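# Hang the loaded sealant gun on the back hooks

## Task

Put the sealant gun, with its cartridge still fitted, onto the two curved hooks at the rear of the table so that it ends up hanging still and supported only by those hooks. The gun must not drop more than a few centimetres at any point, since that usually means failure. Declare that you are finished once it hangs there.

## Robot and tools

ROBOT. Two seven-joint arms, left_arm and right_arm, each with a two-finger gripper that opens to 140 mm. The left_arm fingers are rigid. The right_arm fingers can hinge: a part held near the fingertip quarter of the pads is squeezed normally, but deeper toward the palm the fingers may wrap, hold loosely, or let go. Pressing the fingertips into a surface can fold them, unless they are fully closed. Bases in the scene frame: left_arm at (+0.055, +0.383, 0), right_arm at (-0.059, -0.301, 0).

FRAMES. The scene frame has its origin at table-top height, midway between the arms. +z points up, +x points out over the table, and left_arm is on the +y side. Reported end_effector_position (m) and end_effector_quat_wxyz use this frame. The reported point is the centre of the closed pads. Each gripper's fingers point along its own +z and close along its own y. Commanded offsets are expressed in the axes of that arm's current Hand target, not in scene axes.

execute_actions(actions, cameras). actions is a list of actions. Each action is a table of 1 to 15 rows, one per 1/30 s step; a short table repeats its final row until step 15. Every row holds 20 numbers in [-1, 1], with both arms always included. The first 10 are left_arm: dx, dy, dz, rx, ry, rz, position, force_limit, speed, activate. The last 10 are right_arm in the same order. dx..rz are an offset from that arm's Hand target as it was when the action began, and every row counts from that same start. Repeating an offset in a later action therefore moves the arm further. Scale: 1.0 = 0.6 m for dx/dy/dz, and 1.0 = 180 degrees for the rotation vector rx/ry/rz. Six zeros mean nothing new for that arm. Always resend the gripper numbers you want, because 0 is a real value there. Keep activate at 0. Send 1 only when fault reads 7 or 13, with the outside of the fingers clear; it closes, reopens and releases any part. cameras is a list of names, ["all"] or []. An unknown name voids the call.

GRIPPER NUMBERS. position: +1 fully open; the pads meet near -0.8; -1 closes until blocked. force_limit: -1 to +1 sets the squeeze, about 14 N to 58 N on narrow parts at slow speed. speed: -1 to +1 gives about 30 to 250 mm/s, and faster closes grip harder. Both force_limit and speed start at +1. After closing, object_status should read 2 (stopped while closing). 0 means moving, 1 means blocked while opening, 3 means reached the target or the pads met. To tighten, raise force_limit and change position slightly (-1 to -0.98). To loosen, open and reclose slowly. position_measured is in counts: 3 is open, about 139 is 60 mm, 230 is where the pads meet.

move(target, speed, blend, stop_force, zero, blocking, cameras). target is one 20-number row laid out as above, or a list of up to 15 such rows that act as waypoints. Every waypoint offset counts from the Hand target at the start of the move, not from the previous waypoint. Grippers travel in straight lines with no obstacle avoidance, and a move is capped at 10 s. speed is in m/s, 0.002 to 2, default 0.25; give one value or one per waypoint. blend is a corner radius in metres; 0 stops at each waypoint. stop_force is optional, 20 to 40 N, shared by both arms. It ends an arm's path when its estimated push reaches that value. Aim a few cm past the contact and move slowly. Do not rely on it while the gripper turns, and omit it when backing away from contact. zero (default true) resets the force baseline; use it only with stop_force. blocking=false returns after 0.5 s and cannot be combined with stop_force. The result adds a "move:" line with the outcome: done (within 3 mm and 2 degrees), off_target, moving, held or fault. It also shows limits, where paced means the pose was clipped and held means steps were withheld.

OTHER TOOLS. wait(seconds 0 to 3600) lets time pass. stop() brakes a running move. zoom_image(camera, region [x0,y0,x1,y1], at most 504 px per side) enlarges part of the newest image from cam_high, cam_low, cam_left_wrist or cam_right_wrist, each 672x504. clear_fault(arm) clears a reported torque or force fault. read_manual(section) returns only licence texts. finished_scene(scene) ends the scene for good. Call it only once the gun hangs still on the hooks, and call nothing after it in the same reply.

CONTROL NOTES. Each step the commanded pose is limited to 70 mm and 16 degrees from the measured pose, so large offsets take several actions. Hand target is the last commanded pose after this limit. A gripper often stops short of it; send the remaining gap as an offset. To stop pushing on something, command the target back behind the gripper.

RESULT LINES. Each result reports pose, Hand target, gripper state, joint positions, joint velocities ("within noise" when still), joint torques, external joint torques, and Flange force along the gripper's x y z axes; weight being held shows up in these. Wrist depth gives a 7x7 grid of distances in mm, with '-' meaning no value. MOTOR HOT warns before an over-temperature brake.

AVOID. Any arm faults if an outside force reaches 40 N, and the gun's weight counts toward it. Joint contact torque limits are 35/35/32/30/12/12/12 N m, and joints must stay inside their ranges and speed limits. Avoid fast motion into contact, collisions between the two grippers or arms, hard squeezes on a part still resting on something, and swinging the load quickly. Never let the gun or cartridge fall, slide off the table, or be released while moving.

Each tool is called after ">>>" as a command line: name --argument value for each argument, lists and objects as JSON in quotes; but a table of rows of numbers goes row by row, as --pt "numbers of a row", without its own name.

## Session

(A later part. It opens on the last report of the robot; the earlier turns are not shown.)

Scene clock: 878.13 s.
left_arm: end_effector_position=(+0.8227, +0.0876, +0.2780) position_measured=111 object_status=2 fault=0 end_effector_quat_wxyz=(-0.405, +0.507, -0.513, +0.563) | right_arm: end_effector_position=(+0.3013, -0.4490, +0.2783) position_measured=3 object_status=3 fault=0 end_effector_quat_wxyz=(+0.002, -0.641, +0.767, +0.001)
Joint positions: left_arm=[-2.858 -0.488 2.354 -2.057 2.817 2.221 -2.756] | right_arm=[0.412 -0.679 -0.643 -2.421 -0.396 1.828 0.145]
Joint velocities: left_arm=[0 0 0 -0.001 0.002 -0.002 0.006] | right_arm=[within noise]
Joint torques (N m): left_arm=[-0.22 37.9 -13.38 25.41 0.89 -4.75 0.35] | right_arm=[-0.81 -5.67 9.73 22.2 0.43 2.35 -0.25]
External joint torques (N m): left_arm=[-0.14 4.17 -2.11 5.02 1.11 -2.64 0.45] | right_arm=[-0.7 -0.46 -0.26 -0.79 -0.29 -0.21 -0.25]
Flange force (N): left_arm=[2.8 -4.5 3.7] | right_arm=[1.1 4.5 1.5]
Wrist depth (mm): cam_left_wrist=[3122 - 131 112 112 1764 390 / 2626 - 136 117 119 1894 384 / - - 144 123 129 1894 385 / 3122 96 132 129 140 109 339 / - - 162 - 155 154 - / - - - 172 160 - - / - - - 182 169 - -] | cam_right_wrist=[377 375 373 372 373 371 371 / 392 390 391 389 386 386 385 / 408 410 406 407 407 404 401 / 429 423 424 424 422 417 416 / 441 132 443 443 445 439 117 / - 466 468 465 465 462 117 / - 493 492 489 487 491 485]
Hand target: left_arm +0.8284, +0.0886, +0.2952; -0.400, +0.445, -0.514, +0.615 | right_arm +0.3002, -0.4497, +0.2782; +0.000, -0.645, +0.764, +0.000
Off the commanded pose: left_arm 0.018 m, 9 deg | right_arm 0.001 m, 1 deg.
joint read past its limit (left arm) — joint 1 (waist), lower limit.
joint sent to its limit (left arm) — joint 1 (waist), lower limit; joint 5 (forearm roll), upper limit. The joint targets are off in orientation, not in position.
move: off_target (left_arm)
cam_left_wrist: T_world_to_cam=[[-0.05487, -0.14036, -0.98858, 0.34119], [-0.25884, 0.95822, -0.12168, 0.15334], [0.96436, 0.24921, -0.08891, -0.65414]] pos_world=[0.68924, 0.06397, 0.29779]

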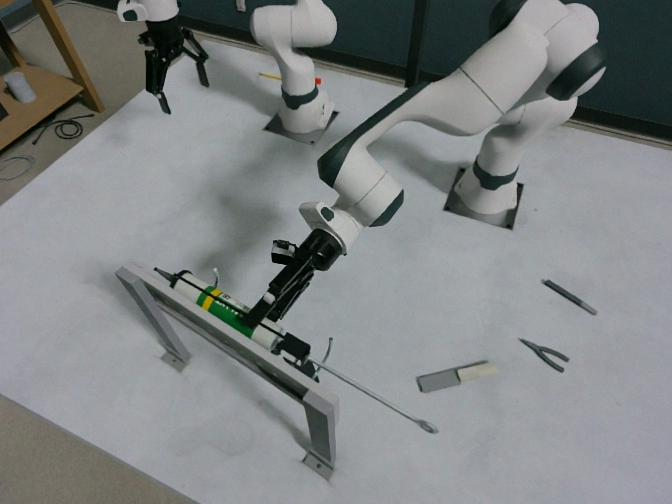

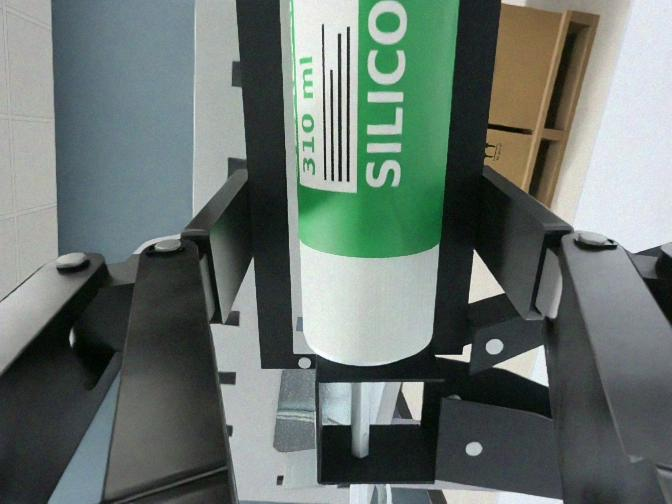

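>>> move --target '[-0.0027,0.02,-0.0015,0,0,0,-1,0,-1,0,0,0,0,0,0,0,1,0,-0.7,0]' --speed 0.04

>>> move --target '[-0.0014,0.01,-0.0008,0,0,0,-1,0,-1,0,0,0,0,0,0,0,1,0,-0.7,0]' --speed 0.04 --cameras '["cam_high"]'

>>> zoom_image --camera "cam_high" --region '[110, 200, 400, 420]'

Scene clock: 886.80 s.
left_arm: end_effector_position=(+0.8235, +0.0871, +0.2722) position_measured=111 object_status=2 fault=0 end_effector_quat_wxyz=(-0.408, +0.507, -0.510, +0.562) | right_arm: end_effector_position=(+0.3013, -0.4490, +0.2783) position_measured=3 object_status=3 fault=0 end_effector_quat_wxyz=(+0.002, -0.641, +0.767, +0.001)
Joint positions: left_arm=[-2.858 -0.511 2.349 -2.056 2.818 2.195 -2.743] | right_arm=[0.412 -0.679 -0.643 -2.421 -0.396 1.828 0.145]
Joint velocities: left_arm=[-0.001 -0.003 0 0.001 -0.002 -0.004 0.001] | right_arm=[within noise]
Joint torques (N m): left_arm=[-0.18 35.43 -12.76 23.55 0.64 -3.66 0.39] | right_arm=[-0.8 -5.66 9.72 22.19 0.43 2.36 -0.25]
External joint torques (N m): left_arm=[0.03 1.46 -0.89 3.51 0.78 -1.56 0.49] | right_arm=[-0.77 -0.56 -0.31 -0.7 -0.29 -0.19 -0.25]
Flange force (N): left_arm=[2.7 -0.3 7.6] | right_arm=[1.3 4.6 1.4]
Wrist depth (mm): cam_left_wrist=[3501 3254 132 110 111 1616 388 / - - 137 117 119 1848 388 / - 3851 144 123 129 1942 381 / - - 131 128 143 109 332 / - - 164 - 159 155 - / - - 234 173 187 162 - / - - - 185 174 - -] | cam_right_wrist=[376 376 377 373 372 370 370 / 391 392 391 390 386 386 384 / 411 407 407 406 405 402 401 / 429 425 427 422 423 417 414 / 443 132 444 443 442 439 117 / - 466 471 464 463 461 117 / - 495 489 487 489 489 485]
Hand target: left_arm +0.8284, +0.0885, +0.2831; -0.400, +0.445, -0.514, +0.615 | right_arm +0.3002, -0.4497, +0.2782; +0.000, -0.645, +0.764, +0.000
Off the commanded pose: left_arm 0.012 m, 9 deg | right_arm 0.001 m, 1 deg.
joint read past its limit (left arm) — joint 1 (waist), lower limit.
joint sent to its limit (left arm) — joint 1 (waist), lower limit; joint 5 (forearm roll), upper limit. The joint targets are off in orientation, not in position.
move: off_target (left_arm)

Scene clock: 888.93 s.
left_arm: end_effector_position=(+0.8250, +0.0870, +0.2717) position_measured=111 object_status=2 fault=0 end_effector_quat_wxyz=(-0.411, +0.507, -0.507, +0.563) | right_arm: end_effector_position=(+0.3013, -0.4490, +0.2783) position_measured=3 object_status=3 fault=0 end_effector_quat_wxyz=(+0.002, -0.641, +0.767, +0.001)
Joint positions: left_arm=[-2.858 -0.522 2.345 -2.053 2.82 2.18 -2.737] | right_arm=[0.412 -0.679 -0.643 -2.421 -0.396 1.828 0.145]
Joint torques (N m): left_arm=[-0.17 33.82 -12.12 22.07 0.39 -3.02 0.48] | right_arm=[-0.82 -5.66 9.71 22.19 0.44 2.36 -0.26]
External joint torques (N m): left_arm=[-0.02 -0.26 -0.04 2.17 0.5 -0.92 0.57] | right_arm=[-0.83 -0.63 -0.38 -0.72 -0.28 -0.21 -0.26]
Flange force (N): left_arm=[2.7 2.7 8.7] | right_arm=[1.4 4.9 1.5]
Wrist depth (mm): cam_left_wrist=[- - 130 109 110 1750 388 / - - 135 116 118 1879 383 / 3349 - 143 123 129 1942 381 / - 96 132 129 144 109 335 / - - 161 - 157 156 - / - - - 194 164 - - / - - - 188 175 - -] | cam_right_wrist=[378 377 374 373 372 369 371 / 393 390 390 388 388 385 387 / 410 409 407 404 405 403 401 / 430 426 426 424 424 418 414 / 440 132 448 444 443 441 117 / - 471 470 466 463 465 117 / - 497 491 492 491 484 483]
Hand target: left_arm +0.8284, +0.0885, +0.2770; -0.400, +0.445, -0.514, +0.615 | right_arm +0.3002, -0.4497, +0.2782; +0.000, -0.645, +0.764, +0.000
Off the commanded pose: left_arm 0.006 m, 9 deg | right_arm 0.001 m, 1 deg.
joint read past its limit (left arm) — joint 1 (waist), lower limit.
joint sent to its limit (left arm) — joint 1 (waist), lower limit; joint 5 (forearm roll), upper limit. The joint targets are off in orientation, not in position.
move: off_target (left_arm)

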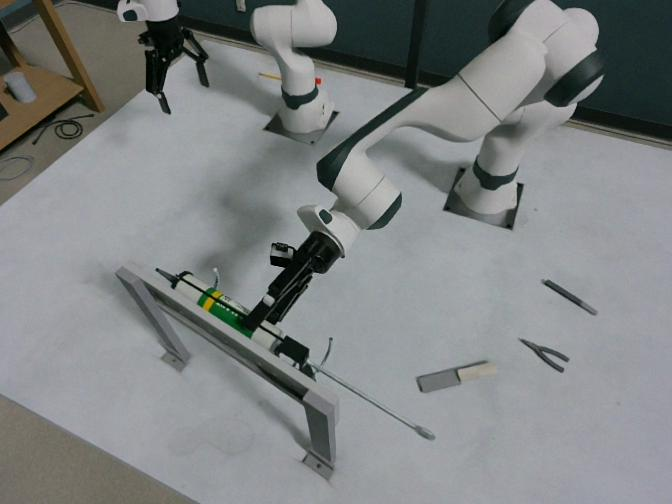

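Scaled by 1.738 from the camera's image (finer frame: 960x720).

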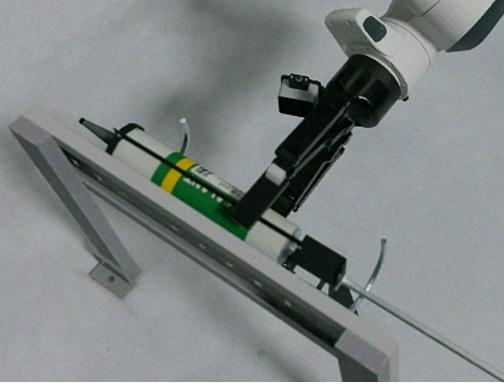

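>>> move --target '[-0.005,0.0168,0.0083,0,0,0.0167,-1,0,-1,0,0,0,0,0,0,0,1,0,-0.7,0]' --speed 0.04 --cameras '["cam_high"]'

>>> zoom_image --camera "cam_high" --region '[130, 240, 370, 400]'

Scene clock: 912.03 s.
left_arm: end_effector_position=(+0.8332, +0.0855, +0.2731) position_measured=111 object_status=2 fault=0 end_effector_quat_wxyz=(-0.424, +0.500, -0.508, +0.558) | right_arm: end_effector_position=(+0.3013, -0.4490, +0.2783) position_measured=3 object_status=3 fault=0 end_effector_quat_wxyz=(+0.002, -0.641, +0.767, +0.001)
Joint positions: left_arm=[-2.859 -0.554 2.338 -2.025 2.82 2.165 -2.687] | right_arm=[0.412 -0.679 -0.643 -2.421 -0.396 1.828 0.145]
Joint velocities: left_arm=[0 -0.002 -0.001 0.004 -0.001 0 0.006] | right_arm=[within noise]
Joint torques (N m): left_arm=[0.09 31.02 -10.32 19.25 0.3 -1.52 1.53] | right_arm=[-0.84 -5.63 9.73 22.2 0.44 2.35 -0.21]
External joint torques (N m): left_arm=[0.08 -3.89 2.47 -0.63 0.36 0.59 1.62] | right_arm=[-0.81 -0.51 -0.33 -0.8 -0.27 -0.23 -0.2]
Flange force (N): left_arm=[2.9 9.2 12.9] | right_arm=[1.2 4.8 1.6]
Wrist depth (mm): cam_left_wrist=[- - 124 106 106 1819 387 / - 3916 133 113 115 1910 384 / - - 142 122 127 1958 376 / - - 132 131 150 109 161 / - - 173 144 167 159 - / - - - 197 196 - - / - - - 194 273 - -] | cam_right_wrist=[378 376 375 372 371 370 369 / 393 390 390 390 388 384 384 / 408 409 409 405 402 402 403 / 429 424 425 420 423 416 414 / 440 131 445 444 443 440 117 / - 467 469 468 464 462 117 / - 497 492 493 489 482 480]
Hand target: left_arm +0.8344, +0.0885, +0.2670; -0.416, +0.432, -0.525, +0.604 | right_arm +0.3002, -0.4497, +0.2782; +0.000, -0.645, +0.764, +0.000
Off the commanded pose: left_arm 0.007 m, 10 deg | right_arm 0.001 m, 1 deg.
joint read past its limit (left arm) — joint 1 (waist), lower limit.
joint sent to its limit (left arm) — joint 1 (waist), lower limit; joint 5 (forearm roll), upper limit. The joint targets are off in orientation, not in position.
move: off_target (left_arm)

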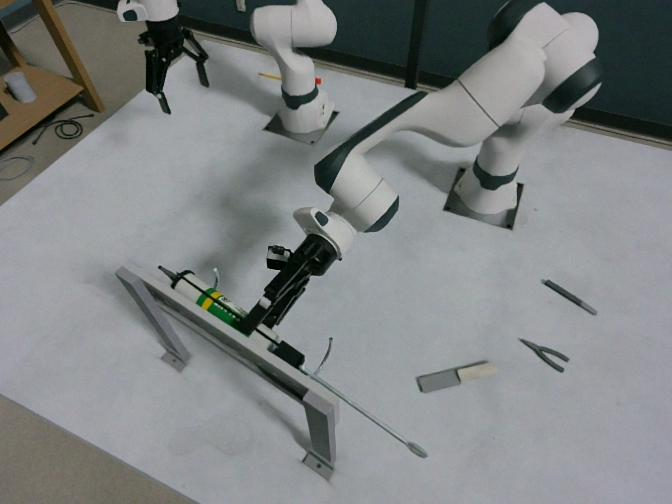

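Scaled by 2.100 from the camera's image (finer frame: 960x720).

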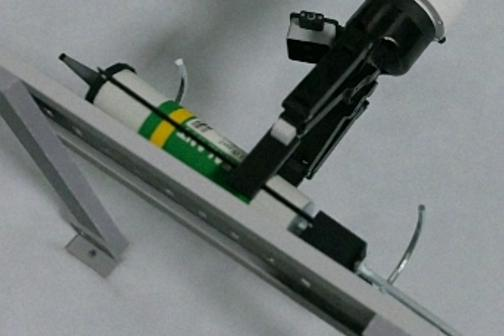

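>>> move --target '[0,-0.0132,0,0,0,0,-1,0,-1,0,-0.385,-0.273,0.047,0.316,-0.130,-0.225,1,0,-0.7,0]' --speed 0.15 --cameras '["cam_right_wrist","cam_high"]'

>>> zoom_image --camera "cam_right_wrist" --region '[100, 50, 600, 450]'

Scene clock: 941.83 s.
left_arm: end_effector_position=(+0.8326, +0.0857, +0.2743) position_measured=111 object_status=2 fault=0 end_effector_quat_wxyz=(-0.423, +0.498, -0.512, +0.557) | right_arm: end_effector_position=(+0.5000, -0.2498, +0.2492) position_measured=3 object_status=3 fault=0 end_effector_quat_wxyz=(-0.445, +0.766, -0.405, +0.227)
Joint positions: left_arm=[-2.86 -0.544 2.342 -2.026 2.82 2.179 -2.687] | right_arm=[1.186 -0.847 -1.547 -2.741 -0.944 3.268 -0.238]
Joint velocities: left_arm=[within noise] | right_arm=[0 0.001 -0.001 -0.001 -0.001 0.004 -0.001]
Joint torques (N m): left_arm=[0.63 35.84 -10.89 19.37 0.3 -2.1 1.21] | right_arm=[-0.47 9.6 16.67 10.87 -0.41 3.66 -0.36]
External joint torques (N m): left_arm=[0.9 1.05 1.85 -0.6 0.39 -0.01 1.31] | right_arm=[-0.33 0.31 -0.74 0.04 -0.37 0.23 -0.27]
Flange force (N): left_arm=[-1.9 -1.3 -2.3] | right_arm=[-0.2 3.3 2.2]
Wrist depth (mm): cam_left_wrist=[- - 126 106 107 1750 1764 / - - 134 114 115 1863 396 / - - 144 122 128 1894 386 / - - 131 131 150 109 161 / - - 173 - 168 159 - / - - - 182 172 - - / - - 248 190 273 - -] | cam_right_wrist=[- 363 427 534 438 343 285 / - 404 2831 601 454 353 289 / - 440 2458 662 467 359 294 / 3728 505 646 680 479 372 290 / - 132 968 712 494 395 117 / - 367 1040 758 512 392 117 / - 378 392 793 533 399 327]
Hand target: left_arm +0.8340, +0.0893, +0.2749; -0.416, +0.432, -0.525, +0.604 | right_arm +0.5006, -0.2496, +0.2501; -0.444, +0.768, -0.399, +0.231
Off the commanded pose: left_arm 0.004 m, 10 deg | right_arm 0.001 m, 1 deg.
joint read past its limit (left arm) — joint 1 (waist), lower limit.
joint sent to its limit (left arm) — joint 1 (waist), lower limit; joint 5 (forearm roll), upper limit. The joint targets are off in orientation, not in position.
move: off_target (left_arm)
cam_right_wrist: T_world_to_cam=[[-0.41215, -0.25435, -0.87489, 0.37349], [-0.72802, 0.66931, 0.14838, 0.5102], [0.54783, 0.69809, -0.46103, 0.16199]] pos_world=[0.43662, -0.35957, 0.32575]
Images, in order (width x height): cam_high 672x504, cam_right_wrist 672x504.

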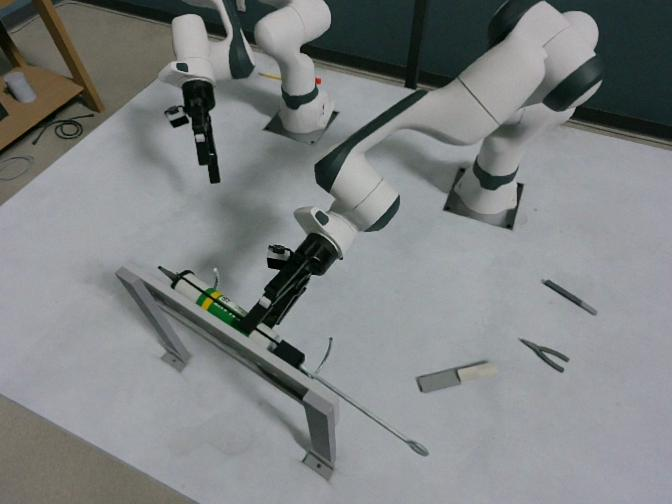

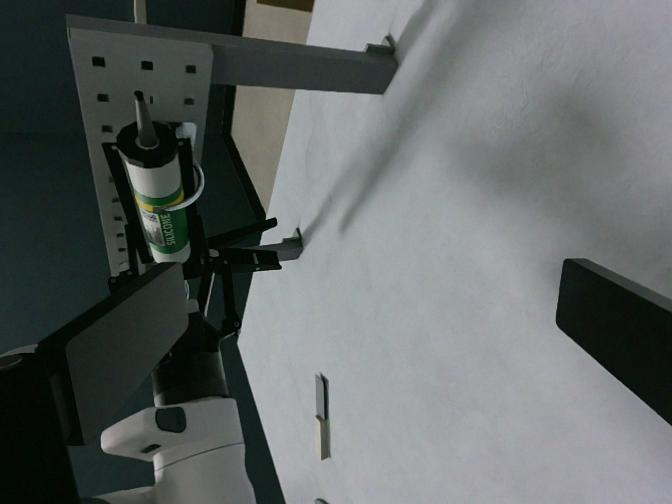

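Scaled by 1.008 from the camera's image (finer frame: 960x720).

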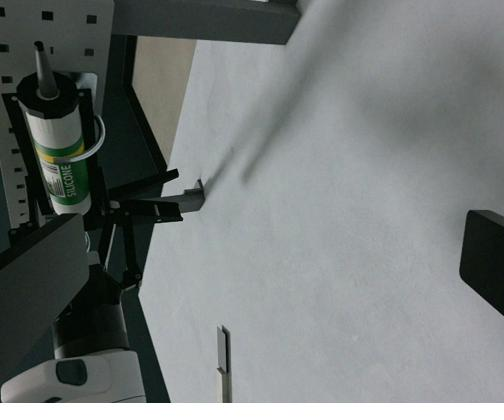

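>>> zoom_image --camera "cam_right_wrist" --region '[90, 80, 300, 340]'

Scaled by 1.938 from the camera's image (finer frame: 960x720).

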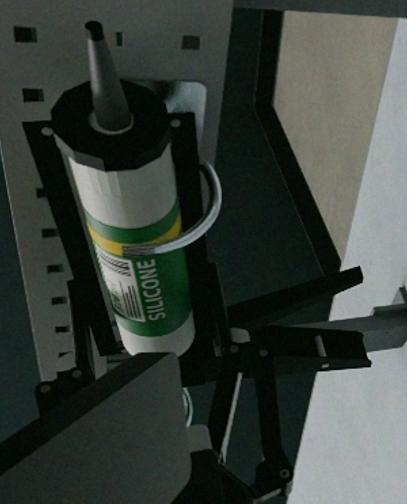

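>>> move --target '[0,0,0,0,0,0,0.3,0,-1,0,0,0,0,0,0,0,1,0,-0.7,0]' --cameras '["cam_right_wrist","cam_high","cam_left_wrist"]'

>>> zoom_image --camera "cam_right_wrist" --region '[90, 80, 300, 340]'

Scene clock: 969.63 s.
left_arm: end_effector_position=(+0.8330, +0.0884, +0.2731) position_measured=91 object_status=3 fault=0 end_effector_quat_wxyz=(-0.430, +0.494, -0.518, +0.551) | right_arm: end_effector_position=(+0.5001, -0.2498, +0.2494) position_measured=3 object_status=3 fault=0 end_effector_quat_wxyz=(-0.445, +0.766, -0.404, +0.227)
Joint positions: left_arm=[-2.859 -0.542 2.346 -2.028 2.82 2.181 -2.667] | right_arm=[1.186 -0.847 -1.547 -2.741 -0.946 3.269 -0.238]
Joint velocities: left_arm=[0 -0.001 0.001 0.001 0.001 0 0.005] | right_arm=[within noise]
Joint torques (N m): left_arm=[-0.45 35.12 -12.71 19.58 0.23 -1.94 0.17] | right_arm=[-0.43 9.5 16.6 10.9 -0.45 3.65 -0.25]
External joint torques (N m): left_arm=[-0.26 0.24 -0.08 -0.45 0.33 0.16 0.26] | right_arm=[-0.28 0.21 -0.78 0.1 -0.41 0.22 -0.16]
Flange force (N): left_arm=[-0.4 -0.2 -1.4] | right_arm=[0.2 3.2 2.3]
Wrist depth (mm): cam_left_wrist=[- - - 91 89 1764 1750 / 2265 3398 97 98 95 1863 377 / 3001 - 122 108 104 1910 357 / - 93 120 118 114 121 340 / - - 132 130 - 190 - / - - - 154 194 206 - / - - 251 182 272 - -] | cam_right_wrist=[2542 365 426 535 440 345 286 / - - 2663 603 453 351 289 / - 405 3242 658 464 361 295 / - 484 743 688 480 373 290 / - 132 994 717 492 396 117 / - 371 455 756 513 393 117 / - 375 392 793 531 399 326]
Hand target: left_arm +0.8340, +0.0893, +0.2749; -0.416, +0.432, -0.525, +0.604 | right_arm +0.5005, -0.2496, +0.2501; -0.444, +0.768, -0.399, +0.231
Off the commanded pose: left_arm 0.002 m, 10 deg | right_arm 0.001 m, 1 deg.
joint read past its limit (left arm) — joint 1 (waist), lower limit.
joint sent to its limit (left arm) — joint 1 (waist), lower limit; joint 5 (forearm roll), upper limit. The joint targets are off in orientation, not in position.
move: done
cam_left_wrist: T_world_to_cam=[[-0.02896, -0.08765, -0.99573, 0.31289], [-0.27465, 0.95851, -0.07639, 0.15533], [0.96111, 0.27127, -0.05183, -0.67413]] pos_world=[0.69964, 0.06141, 0.28848]
cam_right_wrist: T_world_to_cam=[[-0.41051, -0.25553, -0.87532, 0.37274], [-0.7288, 0.66887, 0.14653, 0.51094], [0.54803, 0.69808, -0.46081, 0.16197]] pos_world=[0.43662, -0.35957, 0.32604]
Images, in order (width x height): cam_high 672x504, cam_left_wrist 672x504, cam_right_wrist 672x504.

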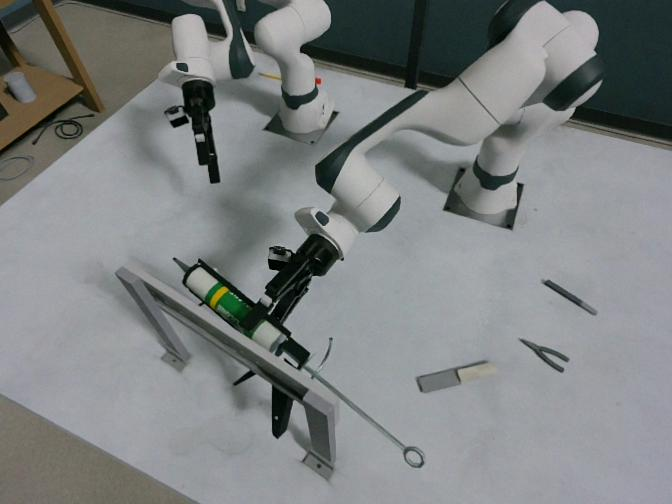

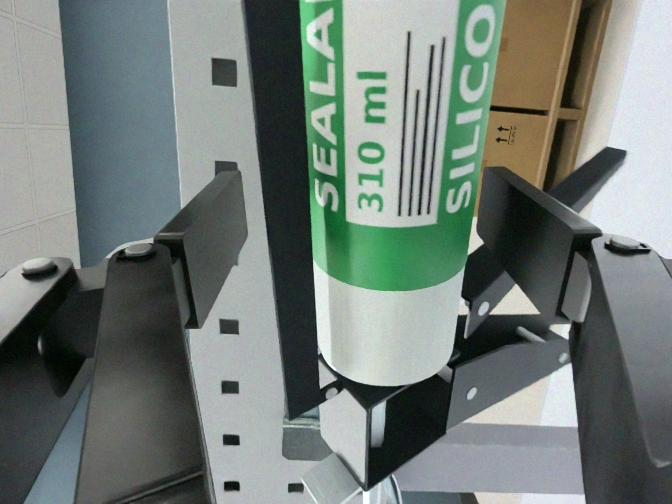

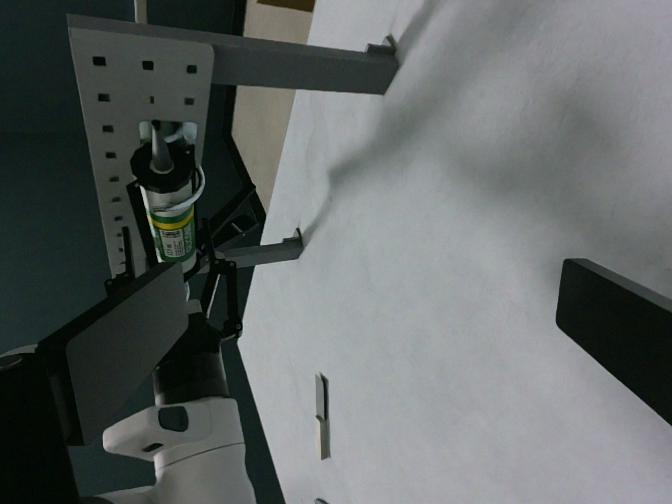

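Scaled by 1.938 from the camera's image (finer frame: 960x720).

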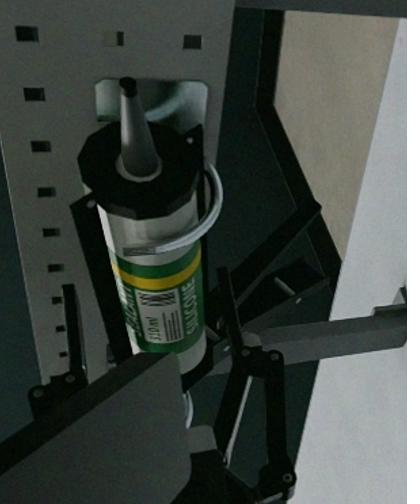

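>>> move --target '[0,0,0,0,0,0,1,0,-1,0,0,0,0,0,0,0,1,0,-0.7,0]'

>>> move --target '[0,0,-0.25,0,0,0,1,0,-1,0,0,0,0,0,0,0,1,0,-0.7,0]' --speed 0.08 --cameras '["cam_right_wrist","cam_high","cam_left_wrist"]'

>>> zoom_image --camera "cam_right_wrist" --region '[90, 80, 300, 340]'

>>> zoom_image --camera "cam_high" --region '[110, 230, 440, 480]'

Scene clock: 985.33 s.
left_arm: end_effector_position=(+0.8330, +0.0885, +0.2732) position_measured=3 object_status=0 fault=0 end_effector_quat_wxyz=(-0.430, +0.493, -0.518, +0.550) | right_arm: end_effector_position=(+0.5001, -0.2498, +0.2494) position_measured=3 object_status=3 fault=0 end_effector_quat_wxyz=(-0.445, +0.766, -0.404, +0.227)
Joint positions: left_arm=[-2.859 -0.542 2.346 -2.028 2.82 2.181 -2.665] | right_arm=[1.186 -0.847 -1.547 -2.741 -0.946 3.269 -0.238]
Joint torques (N m): left_arm=[-0.43 35.09 -12.63 19.56 0.21 -1.91 0.1] | right_arm=[-0.43 9.5 16.63 10.88 -0.45 3.65 -0.23]
External joint torques (N m): left_arm=[-0.44 0.29 -0.2 -0.46 0.34 0.17 0.19] | right_arm=[-0.34 0.2 -0.78 0.19 -0.4 0.23 -0.15]
Flange force (N): left_arm=[-0.3 -0.3 -1.6] | right_arm=[0.4 3.1 2.1]
Wrist depth (mm): cam_left_wrist=[3398 - - 93 92 1699 1712 / 3668 - 105 100 98 1894 392 / 3501 - 115 110 107 2045 192 / - 132 184 120 116 176 123 / - - 199 134 134 239 112 / - - 228 156 194 206 373 / - - - 183 271 278 281] | cam_right_wrist=[345 380 432 535 439 344 286 / - 411 2943 605 452 353 289 / - 399 2905 658 464 360 296 / - 479 751 676 481 373 292 / - 132 968 712 496 395 117 / - 371 460 763 513 392 117 / - 382 399 785 534 399 327]
Hand target: left_arm +0.8340, +0.0893, +0.2749; -0.416, +0.432, -0.525, +0.604 | right_arm +0.5005, -0.2496, +0.2501; -0.444, +0.768, -0.399, +0.231
Off the commanded pose: left_arm 0.002 m, 10 deg | right_arm 0.001 m, 1 deg.
joint read past its limit (left arm) — joint 1 (waist), lower limit.
joint sent to its limit (left arm) — joint 1 (waist), lower limit; joint 5 (forearm roll), upper limit. The joint targets are off in orientation, not in position.
move: done

Scene clock: 988.30 s.
left_arm: end_effector_position=(+0.6905, +0.1313, +0.2628) position_measured=3 object_status=3 fault=0 end_effector_quat_wxyz=(-0.437, +0.466, -0.513, +0.574) | right_arm: end_effector_position=(+0.5001, -0.2498, +0.2494) position_measured=3 object_status=3 fault=0 end_effector_quat_wxyz=(-0.445, +0.766, -0.404, +0.227)
Joint positions: left_arm=[-2.859 -0.155 2.348 -2.556 2.82 1.952 -2.978] | right_arm=[1.186 -0.847 -1.547 -2.741 -0.946 3.269 -0.238]
Joint velocities: left_arm=[0 0.001 0 0 0 -0.001 -0.007] | right_arm=[within noise]
Joint torques (N m): left_arm=[-0.61 21.75 -4.21 17.03 0.31 -2.71 -0.28] | right_arm=[-0.44 9.52 16.61 10.91 -0.45 3.64 -0.26]
External joint torques (N m): left_arm=[-0.65 0.01 -1.16 -0.93 0.36 -0.14 -0.18] | right_arm=[-0.43 0.2 -0.85 0.2 -0.4 0.22 -0.17]
Flange force (N): left_arm=[0.2 0.1 -3.8] | right_arm=[0.5 3.3 1.9]
Wrist depth (mm): cam_left_wrist=[- - - 233 1894 1879 408 / 2818 - 3165 249 1975 530 398 / 2458 3555 354 282 320 1975 361 / - 132 - 312 309 321 123 / - - - 379 392 398 112 / 3449 2784 3254 - 4621 539 390 / - 2567 2784 - - 534 397] | cam_right_wrist=[2355 375 427 517 442 344 287 / - 414 3441 605 454 354 289 / - 413 2905 660 462 360 294 / - 487 686 690 480 373 291 / - 123 1060 724 494 398 117 / - 444 1190 738 512 390 117 / - 433 436 779 529 399 327]
Hand target: left_arm +0.6902, +0.1306, +0.2635; -0.416, +0.432, -0.525, +0.604 | right_arm +0.5005, -0.2496, +0.2501; -0.444, +0.768, -0.399, +0.231
Off the commanded pose: left_arm 0.001 m, 6 deg | right_arm 0.001 m, 1 deg.
joint read past its limit (left arm) — joint 1 (waist), lower limit.
joint sent to its limit (left arm) — joint 1 (waist), lower limit; joint 5 (forearm roll), upper limit. The joint targets are off in orientation, not in position.
move: off_target (left_arm)
cam_left_wrist: T_world_to_cam=[[0.03339, -0.08742, -0.99561, 0.25899], [-0.23373, 0.96786, -0.09282, 0.04916], [0.97173, 0.23581, 0.01189, -0.56884]] pos_world=[0.5556, 0.1092, 0.26918]
cam_right_wrist: T_world_to_cam=[[-0.41046, -0.25568, -0.8753, 0.37267], [-0.72884, 0.66884, 0.14641, 0.51099], [0.548, 0.69805, -0.46088, 0.162]] pos_world=[0.43662, -0.35957, 0.32604]
Images, in order (width x height): cam_high 672x504, cam_left_wrist 672x504, cam_right_wrist 672x504.

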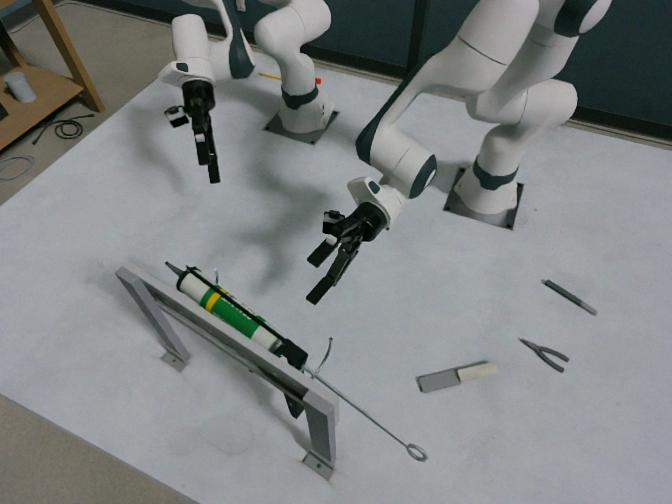

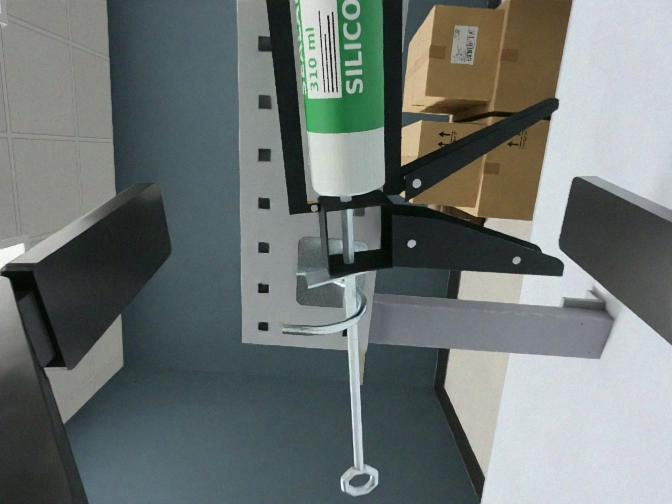

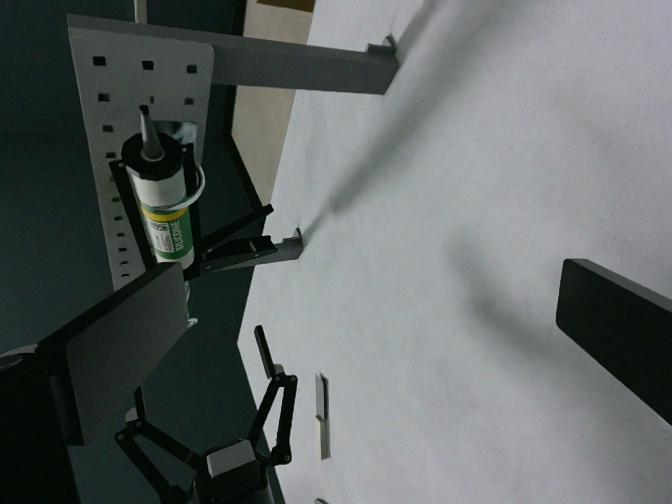

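Scaled by 1.938 from the camera's image (finer frame: 960x720).

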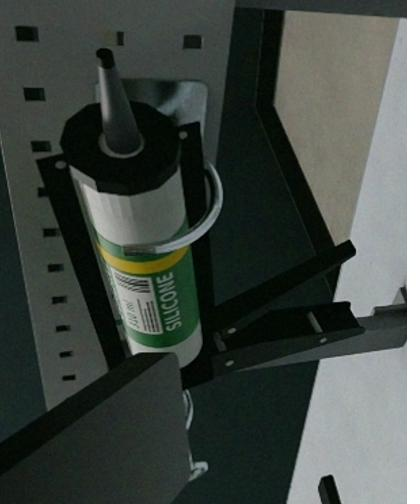

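Scaled by 1.527 from the camera's image (finer frame: 960x720).

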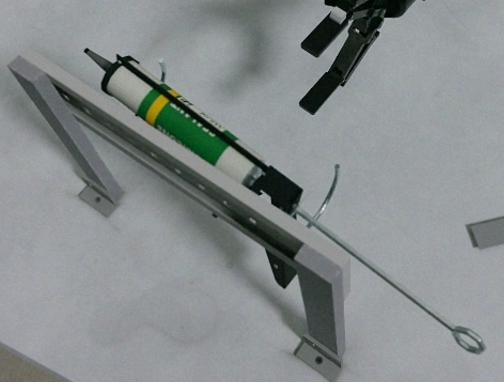

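>>> finished_scene --scene 1

The scene is finished: the task was done.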